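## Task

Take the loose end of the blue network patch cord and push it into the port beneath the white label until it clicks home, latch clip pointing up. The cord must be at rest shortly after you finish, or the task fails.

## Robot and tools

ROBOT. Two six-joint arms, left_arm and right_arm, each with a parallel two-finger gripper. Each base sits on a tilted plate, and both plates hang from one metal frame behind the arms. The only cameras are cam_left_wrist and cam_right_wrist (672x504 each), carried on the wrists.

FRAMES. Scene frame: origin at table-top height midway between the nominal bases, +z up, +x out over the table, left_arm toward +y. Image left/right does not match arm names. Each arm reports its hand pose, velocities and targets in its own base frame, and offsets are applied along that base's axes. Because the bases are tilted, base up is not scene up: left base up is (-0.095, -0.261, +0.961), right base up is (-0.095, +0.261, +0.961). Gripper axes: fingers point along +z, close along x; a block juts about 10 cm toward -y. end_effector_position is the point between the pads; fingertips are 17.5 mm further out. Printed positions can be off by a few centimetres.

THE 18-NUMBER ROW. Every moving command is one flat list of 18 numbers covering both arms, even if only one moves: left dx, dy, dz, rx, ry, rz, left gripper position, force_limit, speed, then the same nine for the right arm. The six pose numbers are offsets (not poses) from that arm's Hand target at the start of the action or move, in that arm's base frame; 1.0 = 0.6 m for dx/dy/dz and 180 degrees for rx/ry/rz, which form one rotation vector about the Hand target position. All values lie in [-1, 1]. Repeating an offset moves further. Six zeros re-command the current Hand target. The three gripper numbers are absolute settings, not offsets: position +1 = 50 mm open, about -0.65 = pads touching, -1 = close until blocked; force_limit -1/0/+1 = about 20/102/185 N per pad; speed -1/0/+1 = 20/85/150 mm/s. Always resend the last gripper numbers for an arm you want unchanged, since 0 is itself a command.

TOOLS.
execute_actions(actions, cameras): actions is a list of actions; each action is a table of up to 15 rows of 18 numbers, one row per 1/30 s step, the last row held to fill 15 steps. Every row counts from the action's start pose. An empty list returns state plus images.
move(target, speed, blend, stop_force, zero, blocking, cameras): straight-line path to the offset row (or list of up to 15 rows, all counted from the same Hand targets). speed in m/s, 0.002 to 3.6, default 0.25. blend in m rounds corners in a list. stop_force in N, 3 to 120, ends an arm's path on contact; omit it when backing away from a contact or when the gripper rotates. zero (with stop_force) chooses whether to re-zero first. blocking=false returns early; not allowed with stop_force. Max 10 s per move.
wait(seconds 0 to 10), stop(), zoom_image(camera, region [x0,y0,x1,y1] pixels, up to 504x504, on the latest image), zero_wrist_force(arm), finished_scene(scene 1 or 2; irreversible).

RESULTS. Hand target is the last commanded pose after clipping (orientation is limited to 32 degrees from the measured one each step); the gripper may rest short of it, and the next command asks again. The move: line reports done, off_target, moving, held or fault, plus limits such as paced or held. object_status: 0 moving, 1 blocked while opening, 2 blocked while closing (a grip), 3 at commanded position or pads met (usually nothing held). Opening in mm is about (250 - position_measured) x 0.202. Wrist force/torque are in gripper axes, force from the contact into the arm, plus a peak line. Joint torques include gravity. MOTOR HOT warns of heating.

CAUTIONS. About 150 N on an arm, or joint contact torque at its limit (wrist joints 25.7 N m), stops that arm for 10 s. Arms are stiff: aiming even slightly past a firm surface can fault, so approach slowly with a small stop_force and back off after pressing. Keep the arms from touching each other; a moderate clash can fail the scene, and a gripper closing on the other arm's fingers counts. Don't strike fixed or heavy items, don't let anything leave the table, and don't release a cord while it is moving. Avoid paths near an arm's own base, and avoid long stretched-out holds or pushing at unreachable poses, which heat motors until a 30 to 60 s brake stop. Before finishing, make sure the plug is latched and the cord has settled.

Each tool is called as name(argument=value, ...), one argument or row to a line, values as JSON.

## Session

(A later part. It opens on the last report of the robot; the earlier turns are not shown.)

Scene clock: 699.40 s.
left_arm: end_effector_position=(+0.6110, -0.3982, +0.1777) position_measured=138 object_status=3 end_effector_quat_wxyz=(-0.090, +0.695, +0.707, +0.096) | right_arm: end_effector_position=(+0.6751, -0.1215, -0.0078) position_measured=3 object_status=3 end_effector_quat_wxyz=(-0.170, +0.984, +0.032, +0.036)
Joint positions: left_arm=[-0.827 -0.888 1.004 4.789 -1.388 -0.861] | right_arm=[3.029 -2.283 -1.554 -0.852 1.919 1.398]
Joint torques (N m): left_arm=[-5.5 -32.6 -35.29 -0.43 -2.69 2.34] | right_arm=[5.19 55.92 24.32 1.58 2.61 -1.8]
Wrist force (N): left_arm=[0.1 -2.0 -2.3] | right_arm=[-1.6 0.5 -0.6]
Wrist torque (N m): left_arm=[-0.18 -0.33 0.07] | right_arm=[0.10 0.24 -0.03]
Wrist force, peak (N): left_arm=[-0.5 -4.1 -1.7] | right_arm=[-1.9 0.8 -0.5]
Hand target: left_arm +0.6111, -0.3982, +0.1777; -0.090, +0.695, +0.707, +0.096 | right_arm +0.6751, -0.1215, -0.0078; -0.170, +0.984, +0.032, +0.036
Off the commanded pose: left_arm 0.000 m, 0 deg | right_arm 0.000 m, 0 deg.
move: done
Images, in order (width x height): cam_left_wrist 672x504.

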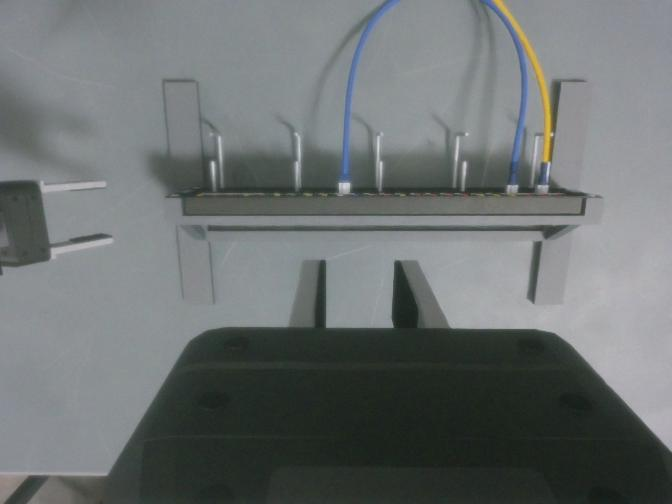

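move(
  target=[
    [-0.08,0.01,0,0,0,0,-0.12,-0.5,-1,0,0,0,0,0,0,1,-0.7,-1],
    [-0.17,0.112,-0.38,0,0,0,-0.12,-0.5,-1,0,0,0,0,0,0,1,-0.7,-1],
  ],
  speed=0.2,
)

move(
  target=[
    [0,0,0,0,0,0,-0.12,-0.5,-1,0.01,0.0895,-0.1,0,0,0,1,-0.7,-1],
    [0,0,0,0,0,0,-0.12,-0.5,-1,0.01,0.0895,-0.1,0,0,0,-1,-0.3,-1],
  ],
  speed=0.08,
  cameras=["all"],
)

Scene clock: 713.27 s.
left_arm: end_effector_position=(+0.5091, -0.3310, -0.0503) position_measured=171 object_status=3 end_effector_quat_wxyz=(-0.090, +0.695, +0.707, +0.096) | right_arm: end_effector_position=(+0.6751, -0.1215, -0.0078) position_measured=3 object_status=3 end_effector_quat_wxyz=(-0.170, +0.984, +0.032, +0.036)
Joint positions: left_arm=[-0.874 -0.916 1.71 4.119 -1.398 -0.908] | right_arm=[3.029 -2.283 -1.554 -0.852 1.919 1.398]
Joint torques (N m): left_arm=[-25.4 -26.84 -5.53 -4.73 2.03 2.49] | right_arm=[4.85 54.94 23.52 1.66 2.49 -1.76]
Wrist force (N): left_arm=[0.1 -2.0 -2.1] | right_arm=[-1.5 1.0 -0.4]
Wrist torque (N m): left_arm=[-0.18 -0.31 0.16] | right_arm=[0.17 0.23 -0.03]
Wrist force, peak (N): left_arm=[0.4 -1.5 -4.0] | right_arm=[-1.8 0.8 -0.6]
Hand target: left_arm +0.5091, -0.3310, -0.0503; -0.090, +0.695, +0.707, +0.096 | right_arm +0.6751, -0.1215, -0.0078; -0.170, +0.984, +0.032, +0.036
Off the commanded pose: left_arm 0.000 m, 0 deg | right_arm 0.000 m, 0 deg.
move: done

Scene clock: 715.70 s.
left_arm: end_effector_position=(+0.5091, -0.3310, -0.0503) position_measured=171 object_status=3 end_effector_quat_wxyz=(-0.090, +0.695, +0.707, +0.096) | right_arm: end_effector_position=(+0.6811, -0.0677, -0.0678) position_measured=79 object_status=2 end_effector_quat_wxyz=(-0.170, +0.984, +0.032, +0.036)
Joint positions: left_arm=[-0.874 -0.916 1.71 4.119 -1.398 -0.908] | right_arm=[3.109 -2.37 -1.598 -0.691 1.916 1.483]
Joint torques (N m): left_arm=[-25.5 -25.61 -6.59 -4.75 2.12 2.57] | right_arm=[16.7 39.94 7.87 2.2 0.15 1.19]
Wrist force (N): left_arm=[0.1 -2.0 -1.8] | right_arm=[-10.5 -1.2 -14.9]
Wrist torque (N m): left_arm=[-0.19 -0.31 0.16] | right_arm=[0.02 1.20 -1.33]
Wrist force, peak (N): left_arm=[0.3 -2.1 -2.7] | right_arm=[-10.5 -1.2 -14.9]
Hand target: left_arm +0.5091, -0.3310, -0.0503; -0.090, +0.695, +0.707, +0.096 | right_arm +0.6811, -0.0678, -0.0678; -0.170, +0.984, +0.032, +0.036
Off the commanded pose: left_arm 0.000 m, 0 deg | right_arm 0.000 m, 0 deg.
move: done

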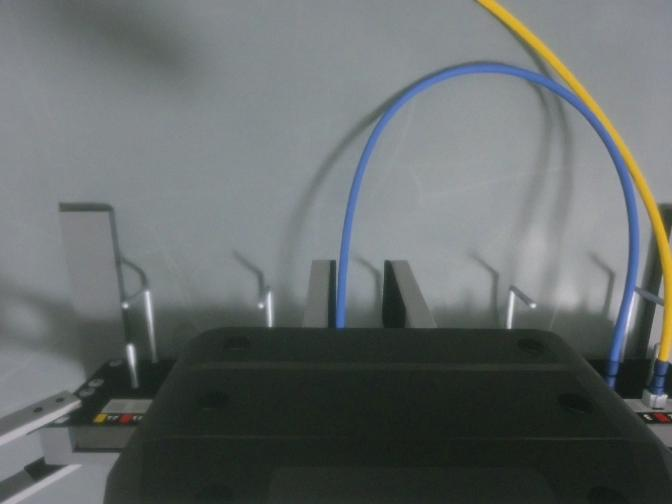

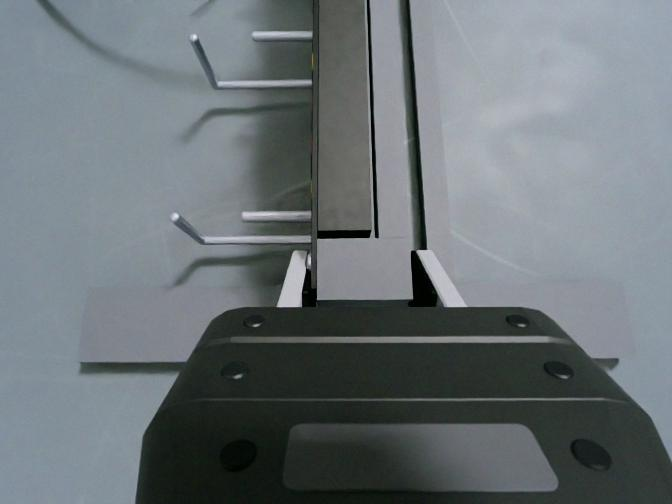

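move(
  target=[
    [0.09,-0.002,-0.02,0,0,0,-0.12,-0.5,-1,0,0,0,0,0,0,-1,-0.3,-1],
    [0.16,0.05,-0.209,0,0,0,-0.12,-0.5,-1,0,0,0,0,0,0,-1,-0.3,-1],
    [0.2115,0.0498,-0.2057,0,0,0,-0.12,-0.5,-1,0,0,0,0,0,0,-1,-0.3,-1],
    [0.2115,0.0498,-0.2057,0,0,0,-1,-0.2,-1,0,0,0,0,0,0,-1,-0.3,-1],
  ],
  speed=0.08,
  cameras=["all"],
)

zoom_image(
  camera="cam_left_wrist",
  region=[270, 200, 450, 340],
)

Scene clock: 731.43 s.
left_arm: end_effector_position=(+0.6360, -0.3011, -0.1737) position_measured=195 object_status=2 end_effector_quat_wxyz=(-0.090, +0.695, +0.707, +0.096) | right_arm: end_effector_position=(+0.6811, -0.0678, -0.0678) position_measured=79 object_status=2 end_effector_quat_wxyz=(-0.170, +0.984, +0.032, +0.036)
Joint positions: left_arm=[-0.709 -0.552 1.393 4.042 -1.367 -0.743] | right_arm=[3.109 -2.37 -1.598 -0.691 1.916 1.483]
Joint torques (N m): left_arm=[-6.88 -38.42 -27.16 -0.41 2.11 2.46] | right_arm=[9.88 39.29 17.31 3.01 2.1 1.06]
Wrist force (N): left_arm=[-5.7 -3.5 -2.0] | right_arm=[-10.1 -2.6 -13.3]
Wrist torque (N m): left_arm=[-0.20 -0.34 0.16] | right_arm=[0.02 1.19 -1.32]
Wrist force, peak (N): left_arm=[-6.0 -3.6 -1.9] | right_arm=[-10.8 -1.2 -14.9]
Hand target: left_arm +0.6360, -0.3011, -0.1737; -0.090, +0.695, +0.707, +0.096 | right_arm +0.6811, -0.0678, -0.0678; -0.170, +0.984, +0.032, +0.036
Off the commanded pose: left_arm 0.000 m, 0 deg | right_arm 0.000 m, 0 deg.
move: done

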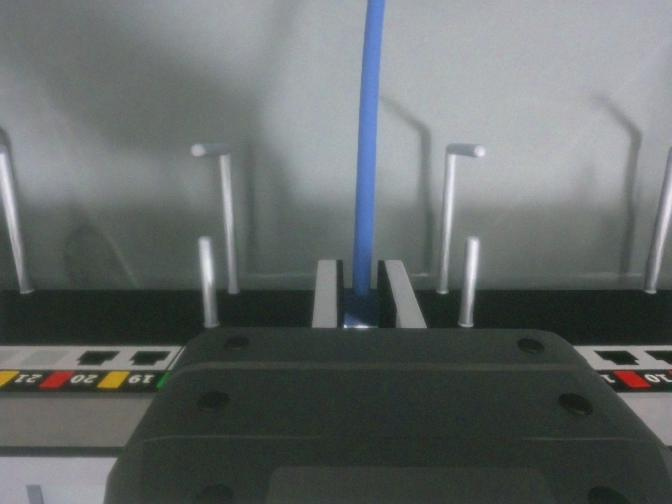

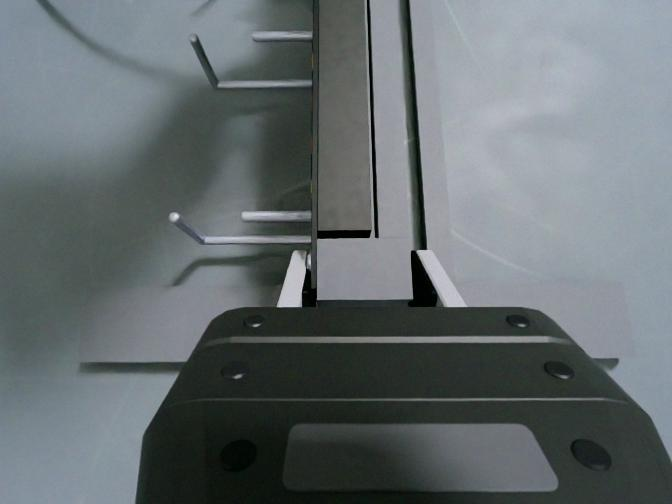

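Scaled by 2.800 from the camera's 672x504 image, which has a finer 960x720 frame.

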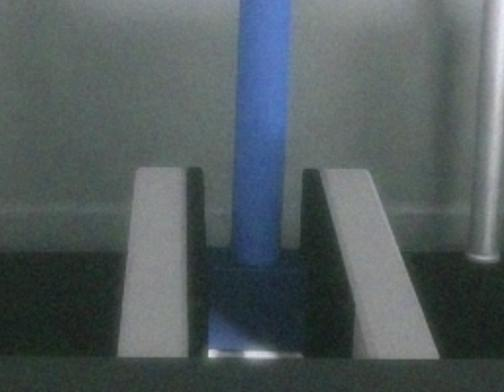

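move(
  target=[0.0166,-0.0006,0.0032,0,0,0,-1,-0.2,-1,0,0,0,0,0,0,-1,-0.3,-1],
  speed=0.005,
  stop_force=88,
  cameras=["all"],
)

zoom_image(
  camera="cam_left_wrist",
  region=[270, 200, 450, 340],
)

Scene clock: 736.43 s.
left_arm: end_effector_position=(+0.6459, -0.3015, -0.1718) position_measured=195 object_status=2 end_effector_quat_wxyz=(-0.090, +0.695, +0.707, +0.096) | right_arm: end_effector_position=(+0.6812, -0.0678, -0.0678) position_measured=79 object_status=2 end_effector_quat_wxyz=(-0.170, +0.984, +0.032, +0.037)
Joint positions: left_arm=[-0.701 -0.541 1.36 4.062 -1.366 -0.735] | right_arm=[3.109 -2.37 -1.598 -0.691 1.916 1.483]
Joint torques (N m): left_arm=[8.54 -53.85 -51.14 -11.96 10.99 2.5] | right_arm=[9.27 39.55 -6.28 -7.29 -0.47 1.11]
Wrist force (N): left_arm=[-0.8 -54.6 2.8] | right_arm=[30.3 0.3 8.1]
Wrist torque (N m): left_arm=[-0.32 -0.28 0.21] | right_arm=[-0.50 2.93 -0.52]
Wrist force, peak (N): left_arm=[-2.7 -65.7 0.6] | right_arm=[34.9 1.3 9.7]
Hand target: left_arm +0.6459, -0.3015, -0.1718; -0.090, +0.695, +0.707, +0.096 | right_arm +0.6811, -0.0678, -0.0678; -0.170, +0.984, +0.032, +0.036
Off the commanded pose: left_arm 0.000 m, 0 deg | right_arm 0.000 m, 0 deg.
move: done

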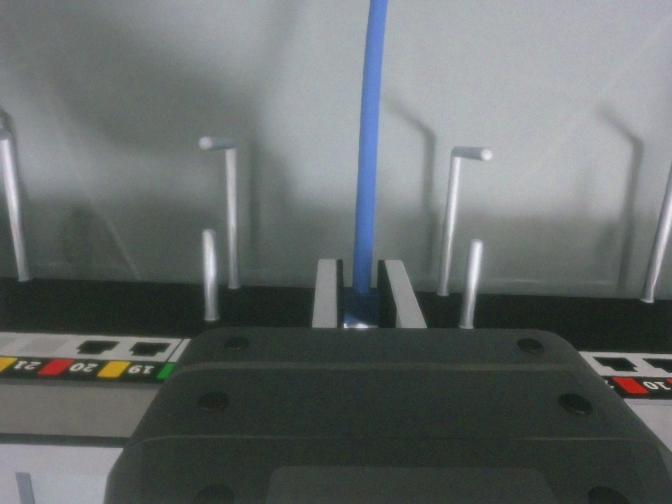

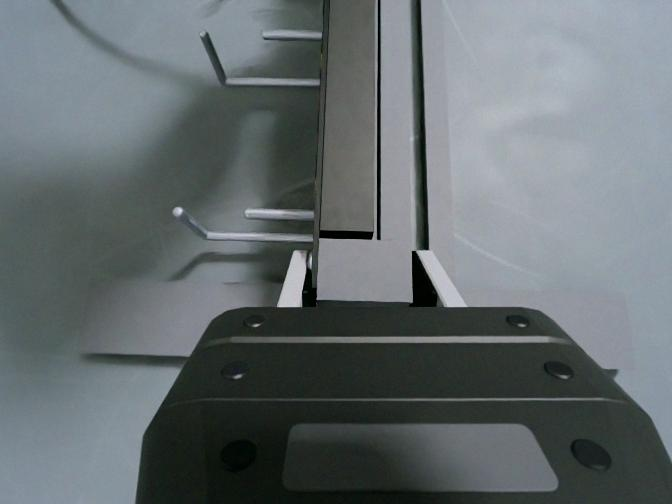

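Scaled by 2.800 from the camera's 672x504 image, which has a finer 960x720 frame.

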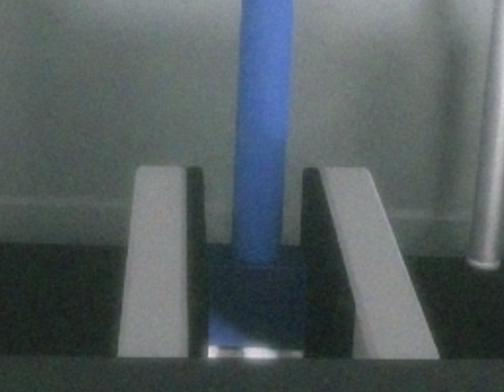

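move(
  target=[
    [0.001,0.0016,0.0007,0.001,0.0029,-0.0107,-1,-0.2,-1,0,0,0,0,0,0,-1,-0.3,-1],
    [0.002,-0.0016,0,0.001,0.0029,-0.0107,-1,-0.2,-1,0,0,0,0,0,0,-1,-0.3,-1],
    [0.003,0.0016,0.0008,0.001,0.0029,-0.0107,-1,-0.2,-1,0,0,0,0,0,0,-1,-0.3,-1],
    [0.004,-0.0016,0.0002,0.001,0.0029,-0.0107,-1,-0.2,-1,0,0,0,0,0,0,-1,-0.3,-1],
    [0.005,-0.0004,0.002,0.001,0.0029,-0.0107,-1,-0.2,-1,0,0,0,0,0,0,-1,-0.3,-1],
    [0.006,0.0004,-0.0007,0.001,0.0029,-0.0107,-1,-0.2,-1,0,0,0,0,0,0,-1,-0.3,-1],
    [0.007,-0.0004,0.002,0.001,0.0029,-0.0107,-1,-0.2,-1,0,0,0,0,0,0,-1,-0.3,-1],
    [0.007,0,0.0007,0.001,0.0029,-0.0107,-1,-0.2,-1,0,0,0,0,0,0,-1,-0.3,-1],
  ],
  speed=0.01,
  cameras=["all"],
)

zoom_image(
  camera="cam_left_wrist",
  region=[270, 200, 450, 340],
)

Scene clock: 748.13 s.
left_arm: end_effector_position=(+0.6500, -0.3013, -0.1712) position_measured=195 object_status=2 end_effector_quat_wxyz=(-0.094, +0.707, +0.694, +0.096) | right_arm: end_effector_position=(+0.6812, -0.0678, -0.0678) position_measured=79 object_status=2 end_effector_quat_wxyz=(-0.170, +0.984, +0.032, +0.037)
Joint positions: left_arm=[-0.698 -0.535 1.344 4.074 -1.363 -0.697] | right_arm=[3.109 -2.37 -1.598 -0.691 1.916 1.483]
Joint torques (N m): left_arm=[7.36 -52.35 -46.86 -15.88 9.05 2.57] | right_arm=[10.16 39.27 -5.77 -7.41 2.93 1.2]
Wrist force (N): left_arm=[1.3 -54.2 -0.1] | right_arm=[31.9 4.2 4.9]
Wrist torque (N m): left_arm=[-0.34 -0.33 0.08] | right_arm=[-0.69 3.27 -0.09]
Wrist force, peak (N): left_arm=[4.7 -64.1 -8.3] | right_arm=[34.0 6.2 6.6]
Hand target: left_arm +0.6501, -0.3015, -0.1714; -0.093, +0.707, +0.694, +0.096 | right_arm +0.6811, -0.0678, -0.0678; -0.170, +0.984, +0.032, +0.036
Off the commanded pose: left_arm 0.000 m, 0 deg | right_arm 0.000 m, 0 deg.
move: done

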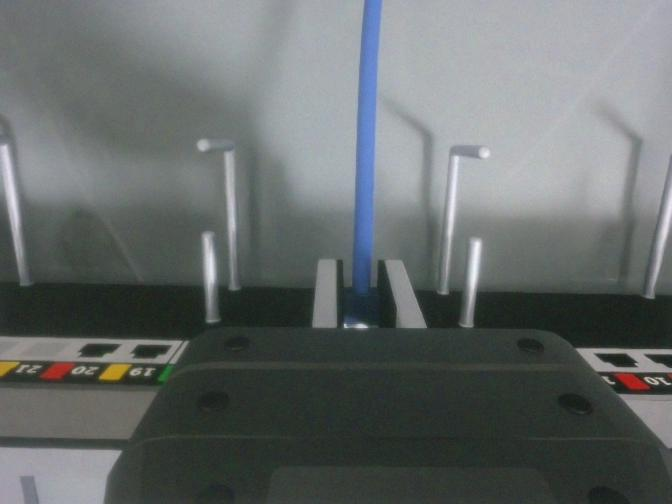

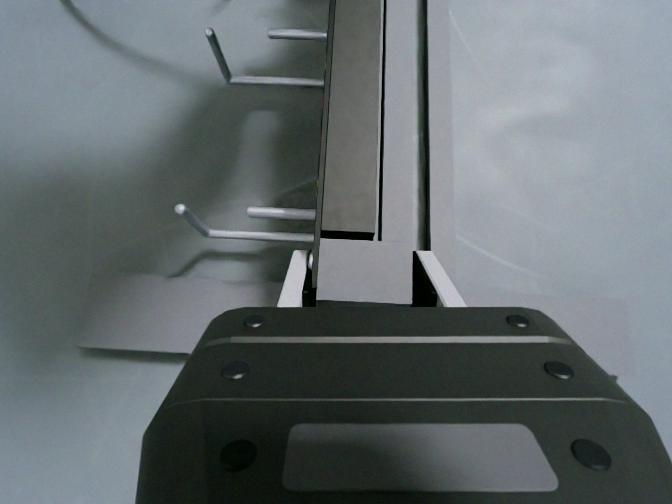

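Scaled by 2.800 from the camera's 672x504 image, which has a finer 960x720 frame.

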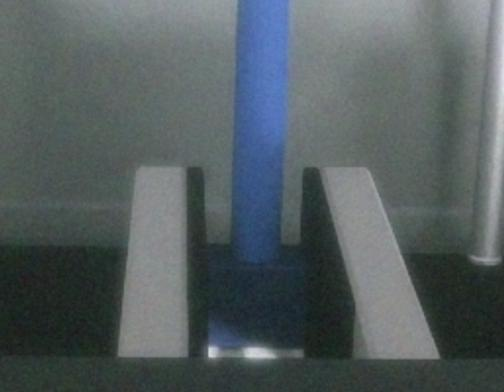

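move(
  target=[
    [-0.004,0,-0.0004,0,0,0,-1,-0.2,-1,0,0,0,0,0,0,-1,-0.3,-1],
    [-0.004,0,-0.0004,0,0,0,-1,-0.2,-1,0,0,0,0,0,0,1,-0.3,-1],
    [-0.004,0,-0.0004,0,0,0,-1,-0.2,-1,-0.005,0.039,0.05,0.083,0.004,0.007,1,-0.3,-1],
    [-0.004,0,-0.0004,0,0,0,-1,-0.2,-1,0.003,0.125,-0.036,0.083,0.004,0.007,1,-0.3,-1],
  ],
  speed=0.08,
  cameras=["all"],
)

Scene clock: 759.90 s.
left_arm: end_effector_position=(+0.6477, -0.3015, -0.1716) position_measured=195 object_status=2 end_effector_quat_wxyz=(-0.093, +0.707, +0.694, +0.096) | right_arm: end_effector_position=(+0.6829, +0.0072, -0.0893) position_measured=3 object_status=3 end_effector_quat_wxyz=(-0.297, +0.954, +0.036, +0.032)
Joint positions: left_arm=[-0.7 -0.538 1.352 4.069 -1.363 -0.699] | right_arm=[3.131 -2.468 -1.579 -0.625 2.176 1.497]
Joint torques (N m): left_arm=[-30.68 -42.35 -31.5 -1.46 -3.01 -0.52] | right_arm=[21.42 39.35 10.9 4.31 0.28 1.2]
Wrist force (N): left_arm=[3.5 -4.4 0.9] | right_arm=[-1.9 -0.8 0.3]
Wrist torque (N m): left_arm=[-0.50 -0.43 0.15] | right_arm=[-0.14 0.34 -0.07]
Wrist force, peak (N): left_arm=[1.5 -54.0 -0.6] | right_arm=[31.8 4.4 4.8]
Hand target: left_arm +0.6477, -0.3015, -0.1716; -0.093, +0.707, +0.694, +0.096 | right_arm +0.6829, +0.0072, -0.0894; -0.297, +0.954, +0.036, +0.032
Off the commanded pose: left_arm 0.000 m, 0 deg | right_arm 0.000 m, 0 deg.
move: done

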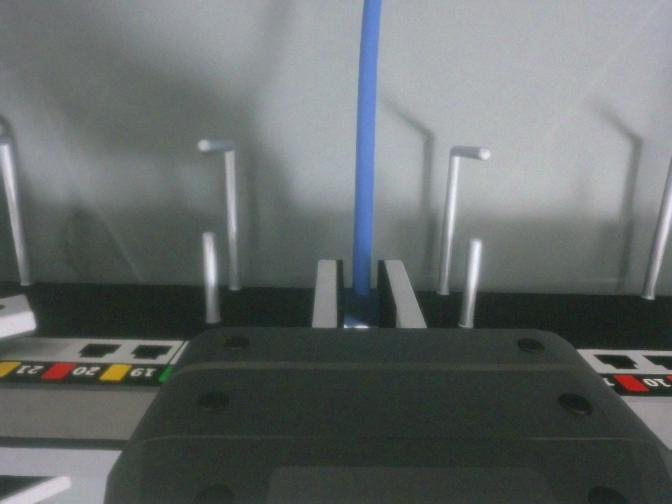

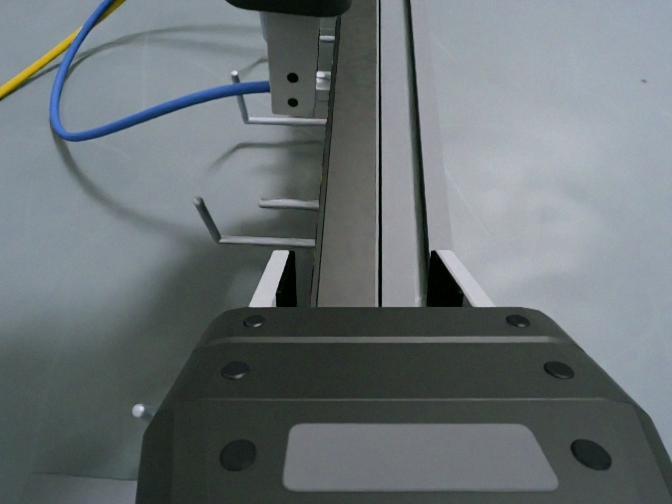

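move(
  target=[0,0,0,0,0,0,-1,-0.2,-1,0,0,0,0,0,0,-1,-0.3,-1],
  cameras=["cam_right_wrist"],
)

zoom_image(
  camera="cam_right_wrist",
  region=[260, 30, 370, 140],
)

move(
  target=[0.018,-0.0003,0.0022,0,0,0,-1,-0.2,-1,0,0,0,0,0,0,-1,-0.3,-1],
  speed=0.006,
  stop_force=90,
  cameras=["all"],
)

zoom_image(
  camera="cam_right_wrist",
  region=[260, 30, 370, 140],
)

Scene clock: 764.03 s.
left_arm: end_effector_position=(+0.6477, -0.3015, -0.1716) position_measured=195 object_status=2 end_effector_quat_wxyz=(-0.093, +0.707, +0.694, +0.096) | right_arm: end_effector_position=(+0.6829, +0.0072, -0.0894) position_measured=90 object_status=2 end_effector_quat_wxyz=(-0.297, +0.954, +0.036, +0.032)
Joint positions: left_arm=[-0.7 -0.538 1.352 4.069 -1.363 -0.699] | right_arm=[3.131 -2.468 -1.579 -0.625 2.176 1.497]
Joint torques (N m): left_arm=[-31.4 -41.73 -25.94 -1.61 -3.01 1.05] | right_arm=[22.56 44.3 28.38 10.63 0.62 -1]
Wrist force (N): left_arm=[4.7 3.9 1.4] | right_arm=[-37.9 -10.6 -13.8]
Wrist torque (N m): left_arm=[-0.26 -0.45 0.09] | right_arm=[-0.54 1.61 1.18]
Wrist force, peak (N): left_arm=[4.7 3.9 1.4] | right_arm=[-41.4 -9.6 -19.9]
Hand target: left_arm +0.6477, -0.3015, -0.1716; -0.093, +0.707, +0.694, +0.096 | right_arm +0.6829, +0.0072, -0.0894; -0.297, +0.954, +0.036, +0.032
Off the commanded pose: left_arm 0.000 m, 0 deg | right_arm 0.000 m, 0 deg.
move: done
Images, in order (width x height): cam_right_wrist 672x504.

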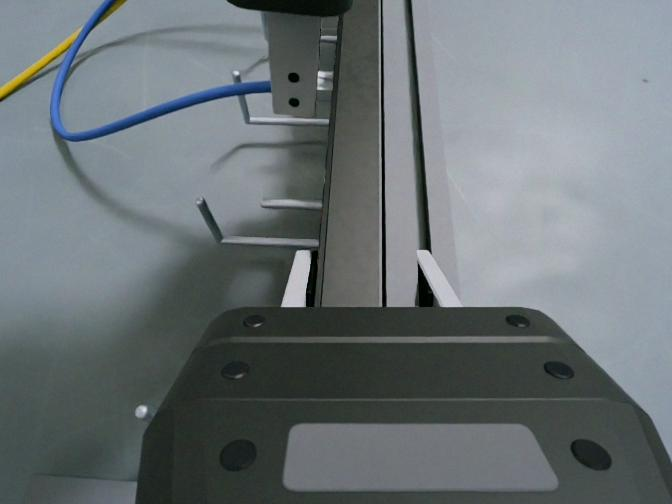

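Scaled by 4.582 from the camera's 672x504 image, which has a finer 960x720 frame.

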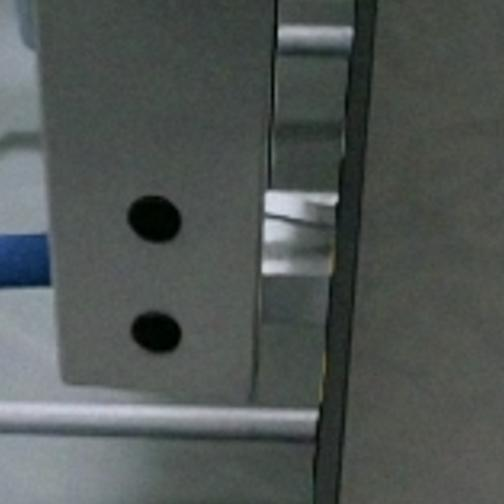

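Scene clock: 766.57 s.
left_arm: end_effector_position=(+0.6534, -0.3004, -0.1716) position_measured=195 object_status=2 end_effector_quat_wxyz=(-0.101, +0.707, +0.694, +0.090) | right_arm: end_effector_position=(+0.6830, +0.0072, -0.0894) position_measured=90 object_status=2 end_effector_quat_wxyz=(-0.297, +0.954, +0.036, +0.032)
Joint positions: left_arm=[-0.691 -0.524 1.315 4.107 -1.371 -0.69] | right_arm=[3.131 -2.468 -1.579 -0.624 2.176 1.497]
Joint torques (N m): left_arm=[21.85 -45.74 -52.9 -15.52 12.17 2.53] | right_arm=[22.57 57.76 -13.65 -6.64 6.32 -2.98]
Wrist force (N): left_arm=[-5.1 -85.5 -17.4] | right_arm=[53.3 20.8 23.2]
Wrist torque (N m): left_arm=[-0.69 -0.57 0.16] | right_arm=[-0.13 2.03 1.74]
Wrist force, peak (N): left_arm=[-5.6 -85.6 -17.8] | right_arm=[53.4 20.9 23.2]
Hand target: left_arm +0.6585, -0.3016, -0.1703; -0.093, +0.707, +0.694, +0.096 | right_arm +0.6829, +0.0072, -0.0894; -0.297, +0.954, +0.036, +0.032
Off the commanded pose: left_arm 0.005 m, 1 deg | right_arm 0.000 m, 0 deg.
move: off_target (left_arm)

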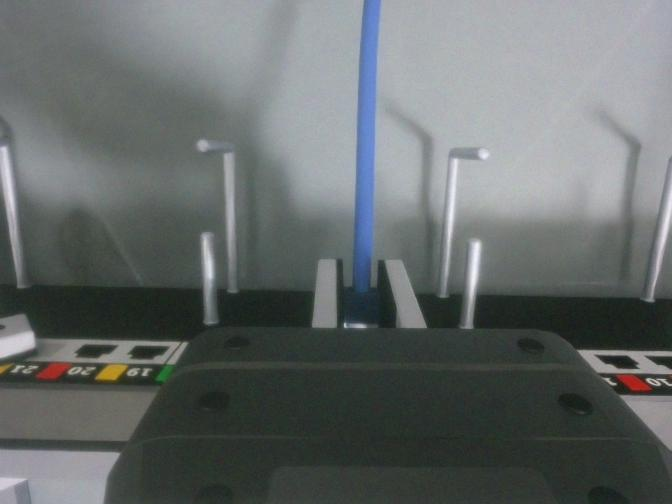

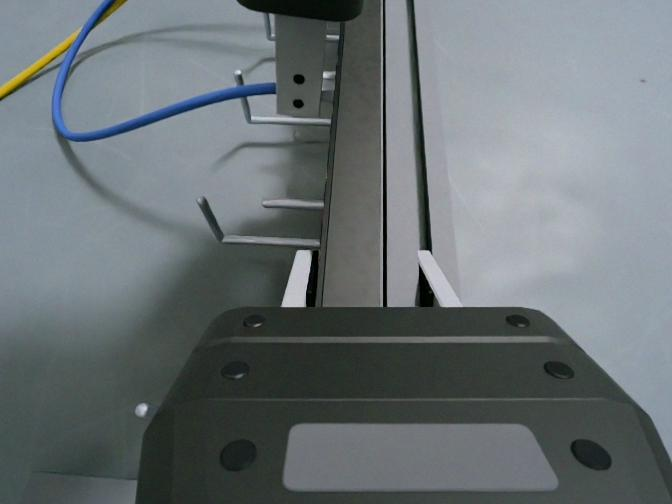

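Scaled by 4.582 from the camera's 672x504 image, which has a finer 960x720 frame.

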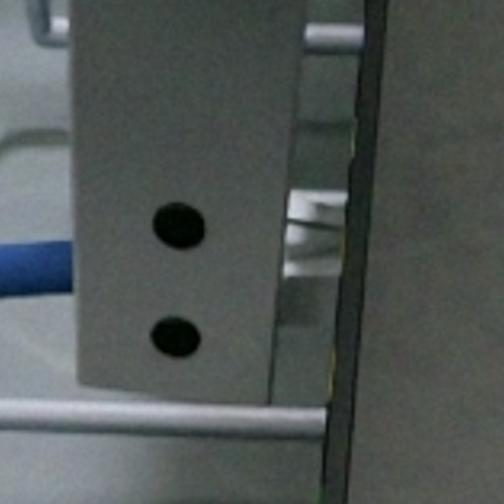

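move(
  target=[
    [0,0.003,0.0008,0,0,0,-1,-0.2,-1,0,0,0,0,0,0,-1,-0.3,-1],
    [0,-0.003,-0.0008,0,0,0,-1,-0.2,-1,0,0,0,0,0,0,-1,-0.3,-1],
    [0.001,-0.0008,0.0035,0,0,0,-1,-0.2,-1,0,0,0,0,0,0,-1,-0.3,-1],
    [0.001,0.0008,-0.0025,0,0,0,-1,-0.2,-1,0,0,0,0,0,0,-1,-0.3,-1],
    [0.002,0,0,0,0,0,-1,-0.2,-1,0,0,0,0,0,0,-1,-0.3,-1],
  ],
  speed=0.02,
  blend=0.0005,
  cameras=["all"],
)

zoom_image(
  camera="cam_right_wrist",
  region=[260, 30, 370, 140],
)

Scene clock: 771.43 s.
left_arm: end_effector_position=(+0.6534, -0.3002, -0.1719) position_measured=195 object_status=2 end_effector_quat_wxyz=(-0.103, +0.707, +0.694, +0.089) | right_arm: end_effector_position=(+0.6830, +0.0073, -0.0894) position_measured=90 object_status=2 end_effector_quat_wxyz=(-0.297, +0.954, +0.036, +0.032)
Joint positions: left_arm=[-0.69 -0.522 1.311 4.113 -1.373 -0.689] | right_arm=[3.131 -2.468 -1.579 -0.624 2.176 1.497]
Joint torques (N m): left_arm=[24.3 -42.85 -51.12 -14.99 12.22 2.36] | right_arm=[22.6 54.73 -10.61 -6.8 4.52 -3.11]
Wrist force (N): left_arm=[-5.5 -85.6 -23.0] | right_arm=[54.2 21.8 24.4]
Wrist torque (N m): left_arm=[-0.74 -0.53 0.16] | right_arm=[-0.10 2.03 1.74]
Wrist force, peak (N): left_arm=[-7.6 -84.2 -29.0] | right_arm=[53.5 22.4 26.1]
Hand target: left_arm +0.6597, -0.3016, -0.1703; -0.093, +0.707, +0.694, +0.096 | right_arm +0.6829, +0.0072, -0.0894; -0.297, +0.954, +0.036, +0.032
Off the commanded pose: left_arm 0.007 m, 1 deg | right_arm 0.000 m, 0 deg.
move: off_target (left_arm)

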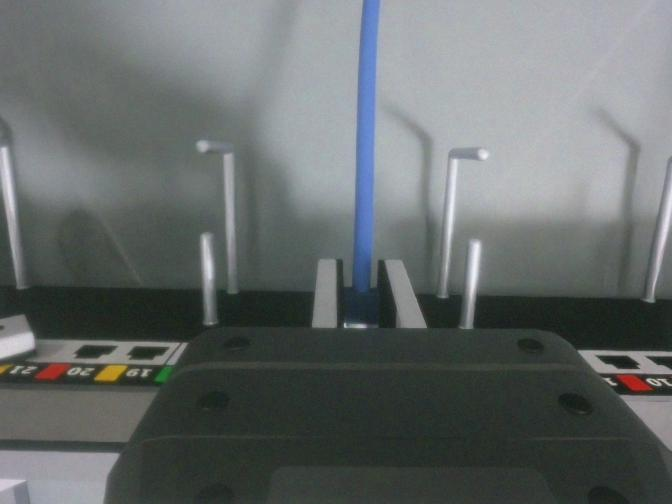

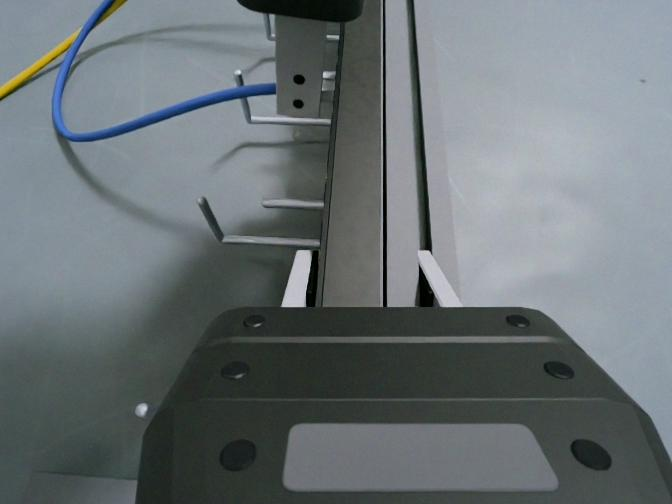

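Scaled by 4.582 from the camera's 672x504 image, which has a finer 960x720 frame.

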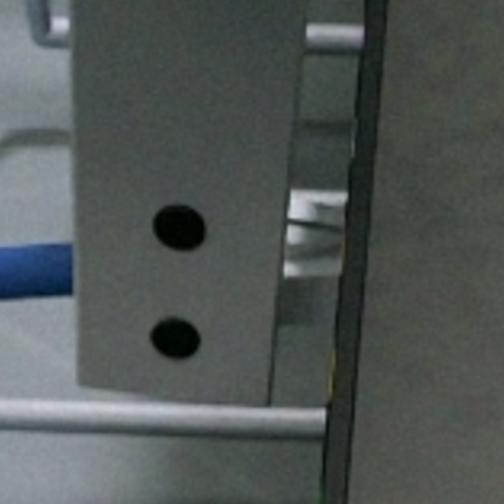

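move(
  target=[
    [-0.015,0,0,0,0,0,-1,-0.2,-1,0,0,0,0,0,0,-1,-0.3,-1],
    [-0.015,0,0,0,0,0,-0.12,-0.2,-1,0,0,0,0,0,0,-1,-0.3,-1],
    [-0.07,0,-0.006,0,0,0,-0.12,-0.2,-1,0,0,0,0,0,0,-1,-0.3,-1],
  ],
  speed=0.05,
  cameras=["all"],
)

zoom_image(
  camera="cam_right_wrist",
  region=[260, 30, 370, 140],
)

Scene clock: 775.90 s.
left_arm: end_effector_position=(+0.6178, -0.3016, -0.1739) position_measured=171 object_status=3 end_effector_quat_wxyz=(-0.093, +0.707, +0.694, +0.096) | right_arm: end_effector_position=(+0.6829, +0.0072, -0.0894) position_measured=90 object_status=2 end_effector_quat_wxyz=(-0.297, +0.954, +0.036, +0.032)
Joint positions: left_arm=[-0.727 -0.576 1.45 4.014 -1.368 -0.727] | right_arm=[3.131 -2.468 -1.579 -0.625 2.176 1.497]
Joint torques (N m): left_arm=[-28.72 -60.6 -5.05 -4.45 -2.69 -1.93] | right_arm=[22.37 42.1 7.42 0.4 4.63 -3.22]
Wrist force (N): left_arm=[2.6 -7.1 -1.6] | right_arm=[15.9 10.2 4.7]
Wrist torque (N m): left_arm=[-0.99 -0.72 0.18] | right_arm=[-0.23 2.49 1.77]
Wrist force, peak (N): left_arm=[-4.4 -87.7 -22.7] | right_arm=[54.6 21.5 24.1]
Hand target: left_arm +0.6177, -0.3016, -0.1739; -0.093, +0.707, +0.694, +0.096 | right_arm +0.6829, +0.0072, -0.0894; -0.297, +0.954, +0.036, +0.032
Off the commanded pose: left_arm 0.000 m, 0 deg | right_arm 0.000 m, 0 deg.
move: done

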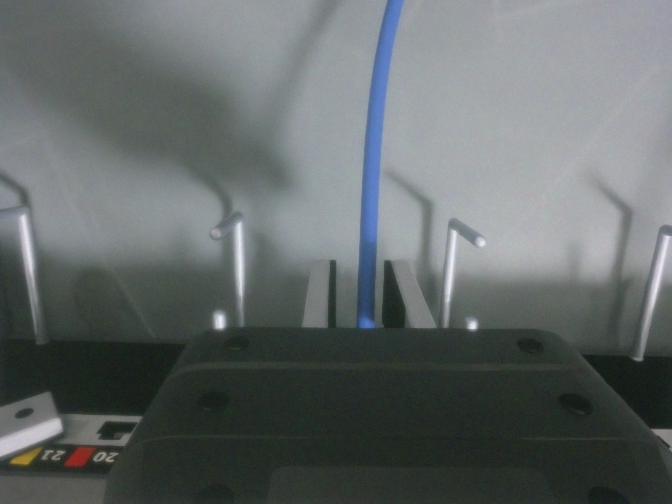

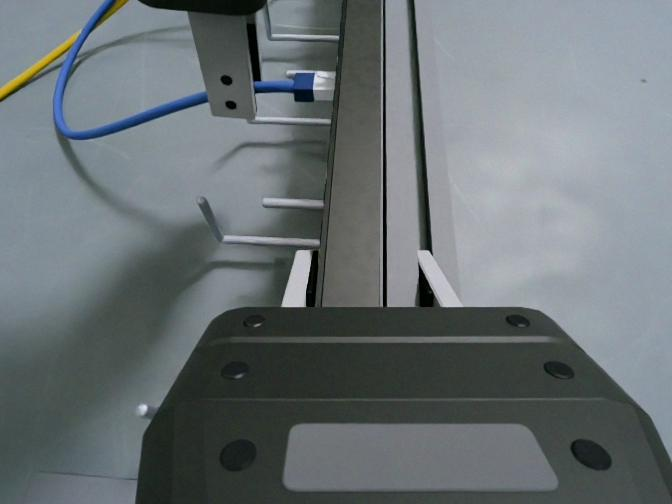

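Scaled by 4.582 from the camera's 672x504 image, which has a finer 960x720 frame.

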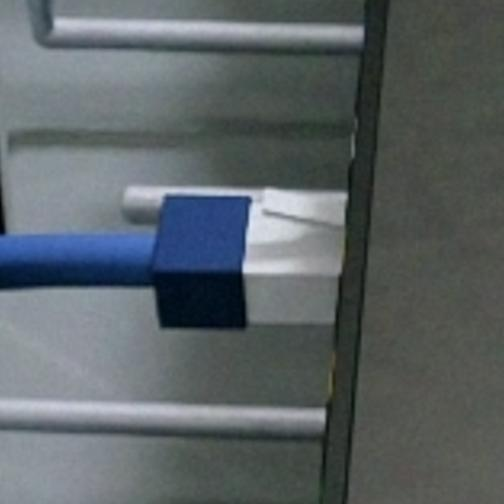

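move(
  target=[
    [-0.07,-0.052,0.16,0,0,0,-0.12,-0.2,-1,0,0,0,0,0,0,-1,-0.3,-1],
    [0.05,0.0998,0.2732,0.0462,0.1279,-0.4697,1,-0.2,-1,0,0,0,0,0,0,-1,-0.3,-1],
    [0.0883,0.0998,0.2232,0.0462,0.1279,-0.4697,1,-0.2,-1,0,0,0,0,0,0,-1,-0.3,-1],
  ],
  speed=0.15,
  cameras=["all"],
)

Scene clock: 796.27 s.
left_arm: end_effector_position=(+0.6707, -0.2418, -0.0400) position_measured=3 object_status=3 end_effector_quat_wxyz=(-0.176, +0.983, +0.004, +0.048) | right_arm: end_effector_position=(+0.6829, +0.0072, -0.0894) position_measured=90 object_status=2 end_effector_quat_wxyz=(-0.297, +0.954, +0.036, +0.032)
Joint positions: left_arm=[-0.658 -0.767 1.428 4.198 -1.234 0.879] | right_arm=[3.131 -2.468 -1.579 -0.625 2.176 1.497]
Joint torques (N m): left_arm=[-5.22 -32.92 -31.11 -4.81 2.37 2.48] | right_arm=[21.49 41.35 9.16 0.21 4.77 -3.18]
Wrist force (N): left_arm=[2.9 -6.9 -1.6] | right_arm=[16.0 10.3 4.7]
Wrist torque (N m): left_arm=[-0.96 -0.77 0.06] | right_arm=[-0.22 2.47 1.77]
Wrist force, peak (N): left_arm=[2.7 -7.8 -2.8] | right_arm=[16.1 10.4 5.0]
Hand target: left_arm +0.6707, -0.2418, -0.0400; -0.176, +0.983, +0.004, +0.048 | right_arm +0.6829, +0.0072, -0.0894; -0.297, +0.954, +0.036, +0.032
Off the commanded pose: left_arm 0.000 m, 0 deg | right_arm 0.000 m, 0 deg.
move: done

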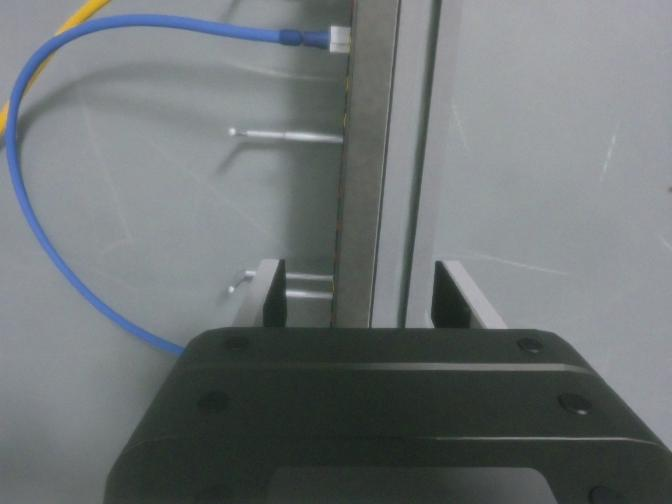

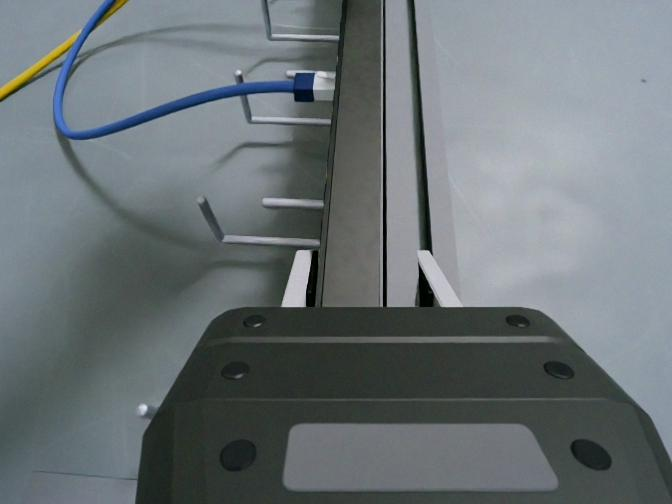

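move(
  target=[0.038,0.0457,-0.1662,0,0,0,1,-0.2,-1,0,0,0,0,0,0,-1,-0.3,-1],
  speed=0.06,
  stop_force=8,
  cameras=["cam_left_wrist"],
)

zoom_image(
  camera="cam_left_wrist",
  region=[240, 180, 480, 330],
)

Scene clock: 802.93 s.
left_arm: end_effector_position=(+0.6935, -0.2143, -0.1397) position_measured=3 object_status=3 end_effector_quat_wxyz=(-0.176, +0.983, +0.004, +0.048) | right_arm: end_effector_position=(+0.6829, +0.0072, -0.0894) position_measured=90 object_status=2 end_effector_quat_wxyz=(-0.297, +0.954, +0.036, +0.032)
Joint positions: left_arm=[-0.609 -0.589 1.398 4.034 -1.227 0.931] | right_arm=[3.131 -2.468 -1.579 -0.625 2.176 1.497]
Joint torques (N m): left_arm=[-5.74 -37.44 -30.04 -4.94 2.46 2.56] | right_arm=[21.73 41.08 9.69 0.36 4.75 -3.3]
Wrist force (N): left_arm=[2.7 -7.3 -1.5] | right_arm=[16.0 10.2 4.6]
Wrist torque (N m): left_arm=[-1.03 -0.74 0.04] | right_arm=[-0.25 2.47 1.77]
Wrist force, peak (N): left_arm=[2.8 -7.4 -2.2] | right_arm=[16.2 10.4 4.8]
Hand target: left_arm +0.6935, -0.2143, -0.1397; -0.176, +0.983, +0.004, +0.048 | right_arm +0.6829, +0.0072, -0.0894; -0.297, +0.954, +0.036, +0.032
Off the commanded pose: left_arm 0.000 m, 0 deg | right_arm 0.000 m, 0 deg.
move: done
Images, in order (width x height): cam_left_wrist 672x504.

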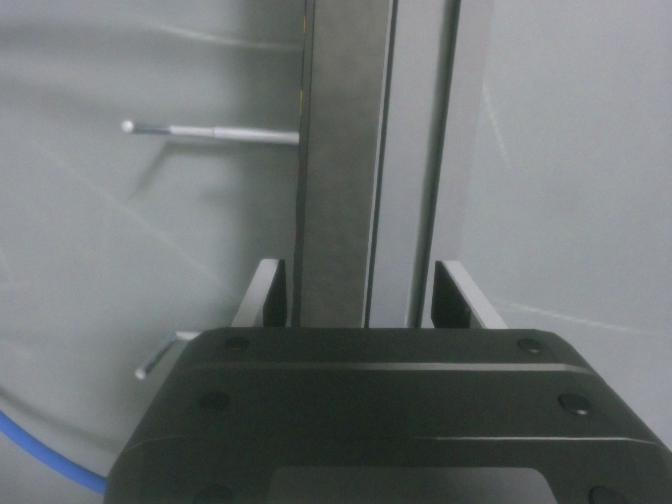

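Scaled by 2.100 from the camera's 672x504 image, which has a finer 960x720 frame.

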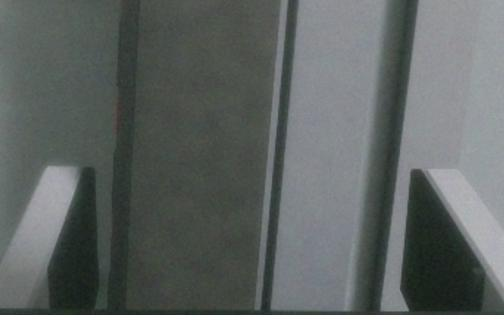

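move(
  target=[
    [0,0,0,0,0,0,-1,-0.3,-1,0,0,0,0,0,0,1,-0.3,-1],
  ],
)

move(
  target=[
    [0,0,0,0,0,0,-1,-0.3,-1,-0.0094,0.0262,0.0961,0,0,0,1,-0.3,-1],
    [0,0,0,0,0,0,-1,-0.3,-1,-0.2188,0.0307,0.1958,-0.0113,-0.0788,-0.498,1,-0.3,-1],
    [0,0,0,0,0,0,-1,-0.3,-1,-0.1543,0.2313,0.0953,-0.0113,-0.0788,-0.498,1,-0.3,-1],
  ],
  speed=0.15,
  cameras=["all"],
)

Scene clock: 821.13 s.
left_arm: end_effector_position=(+0.6935, -0.2143, -0.1397) position_measured=91 object_status=2 end_effector_quat_wxyz=(-0.176, +0.983, +0.004, +0.048) | right_arm: end_effector_position=(+0.6829, +0.0072, -0.0894) position_measured=3 object_status=3 end_effector_quat_wxyz=(-0.297, +0.954, +0.036, +0.032)
Joint positions: left_arm=[-0.609 -0.589 1.398 4.034 -1.227 0.931] | right_arm=[3.131 -2.468 -1.579 -0.625 2.176 1.497]
Joint torques (N m): left_arm=[-6.78 -39.81 -29.15 -9.59 7.88 -0.3] | right_arm=[21.39 42.03 9.14 3.93 0.28 0.92]
Wrist force (N): left_arm=[-43.8 -10.1 -26.6] | right_arm=[-2.8 -0.6 0.1]
Wrist torque (N m): left_arm=[-1.25 -0.72 1.28] | right_arm=[-0.10 0.49 -0.02]
Wrist force, peak (N): left_arm=[-66.7 -23.6 -38.5] | right_arm=[16.5 10.3 4.8]
Hand target: left_arm +0.6935, -0.2143, -0.1397; -0.176, +0.983, +0.004, +0.048 | right_arm +0.6829, +0.0072, -0.0894; -0.297, +0.954, +0.036, +0.032
Off the commanded pose: left_arm 0.000 m, 0 deg | right_arm 0.000 m, 0 deg.
move: done

Scene clock: 828.50 s.
left_arm: end_effector_position=(+0.6935, -0.2143, -0.1397) position_measured=91 object_status=2 end_effector_quat_wxyz=(-0.176, +0.983, +0.004, +0.048) | right_arm: end_effector_position=(+0.5701, +0.0854, -0.0014) position_measured=3 object_status=3 end_effector_quat_wxyz=(-0.167, +0.697, -0.611, +0.337)
Joint positions: left_arm=[-0.609 -0.589 1.398 4.034 -1.227 0.931] | right_arm=[3.788 -2.151 -2.365 0.343 0.99 3.492]
Joint torques (N m): left_arm=[-7.5 -60.41 -28.11 -9.52 4.61 -3.08] | right_arm=[4.36 38.79 1.67 5.15 0.88 -1.82]
Wrist force (N): left_arm=[-43.1 -9.8 -26.1] | right_arm=[-2.6 -0.5 -0.5]
Wrist torque (N m): left_arm=[-1.25 -0.74 1.31] | right_arm=[-0.07 0.39 -0.05]
Wrist force, peak (N): left_arm=[-43.6 -10.1 -26.8] | right_arm=[-7.5 -0.7 1.5]
Hand target: left_arm +0.6935, -0.2143, -0.1397; -0.176, +0.983, +0.004, +0.048 | right_arm +0.5701, +0.0853, -0.0014; -0.167, +0.697, -0.611, +0.337 (not the last commanded pose)
Off the commanded pose: left_arm 0.000 m, 0 deg | right_arm 0.071 m, 0 deg.
move: held (right_arm; a check stopped the path); path passed 2 of 3 targets; limits=held
pose unreachable (right arm): on one or more control steps of this call, first in action 0 (counted from 0), this arm could not follow its commanded pose, so it was not sent that pose on those steps. It may still have moved: this result reports where it is.
cause: moving toward the commanded pose would bring a part of the arm too close to another arm (this arm's gripper and a part of the left arm just beyond its joint 3 (elbow), 10 mm apart when this arm was first held).

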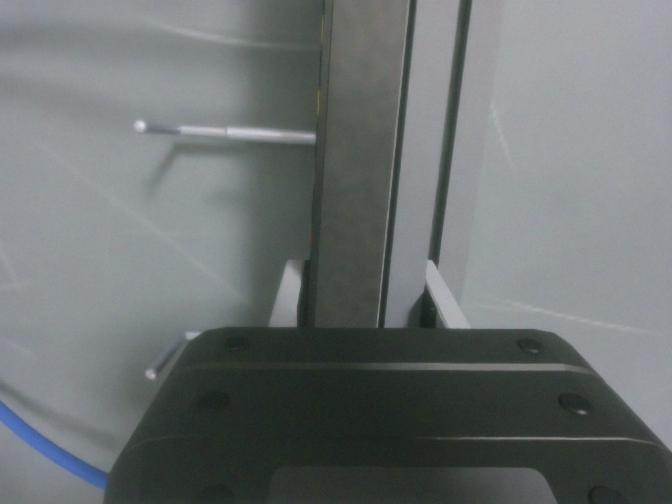

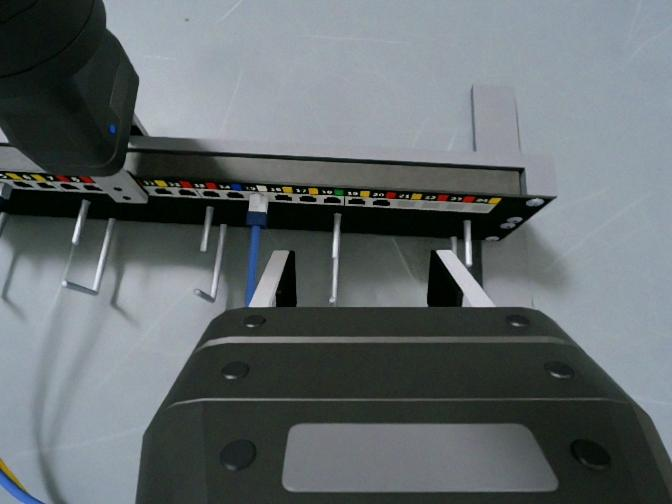

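zoom_image(
  camera="cam_right_wrist",
  region=[220, 170, 300, 240],
)

zoom_image(
  camera="cam_right_wrist",
  region=[0, 160, 80, 240],
)

Scaled by 6.300 from the camera's 672x504 image, which has a finer 960x720 frame.

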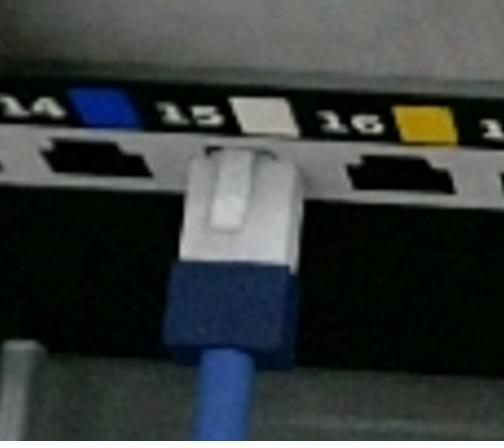

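Scaled by 6.300 from the camera's 672x504 image, which has a finer 960x720 frame.

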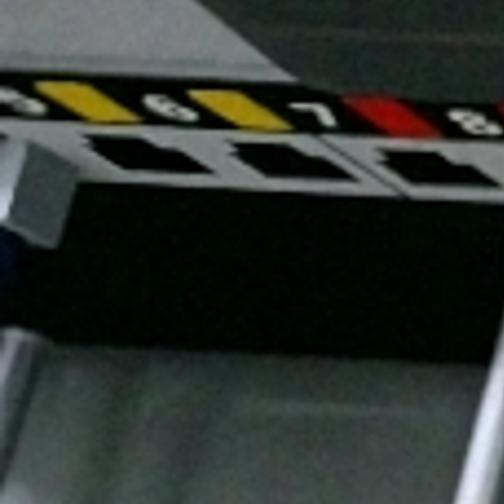

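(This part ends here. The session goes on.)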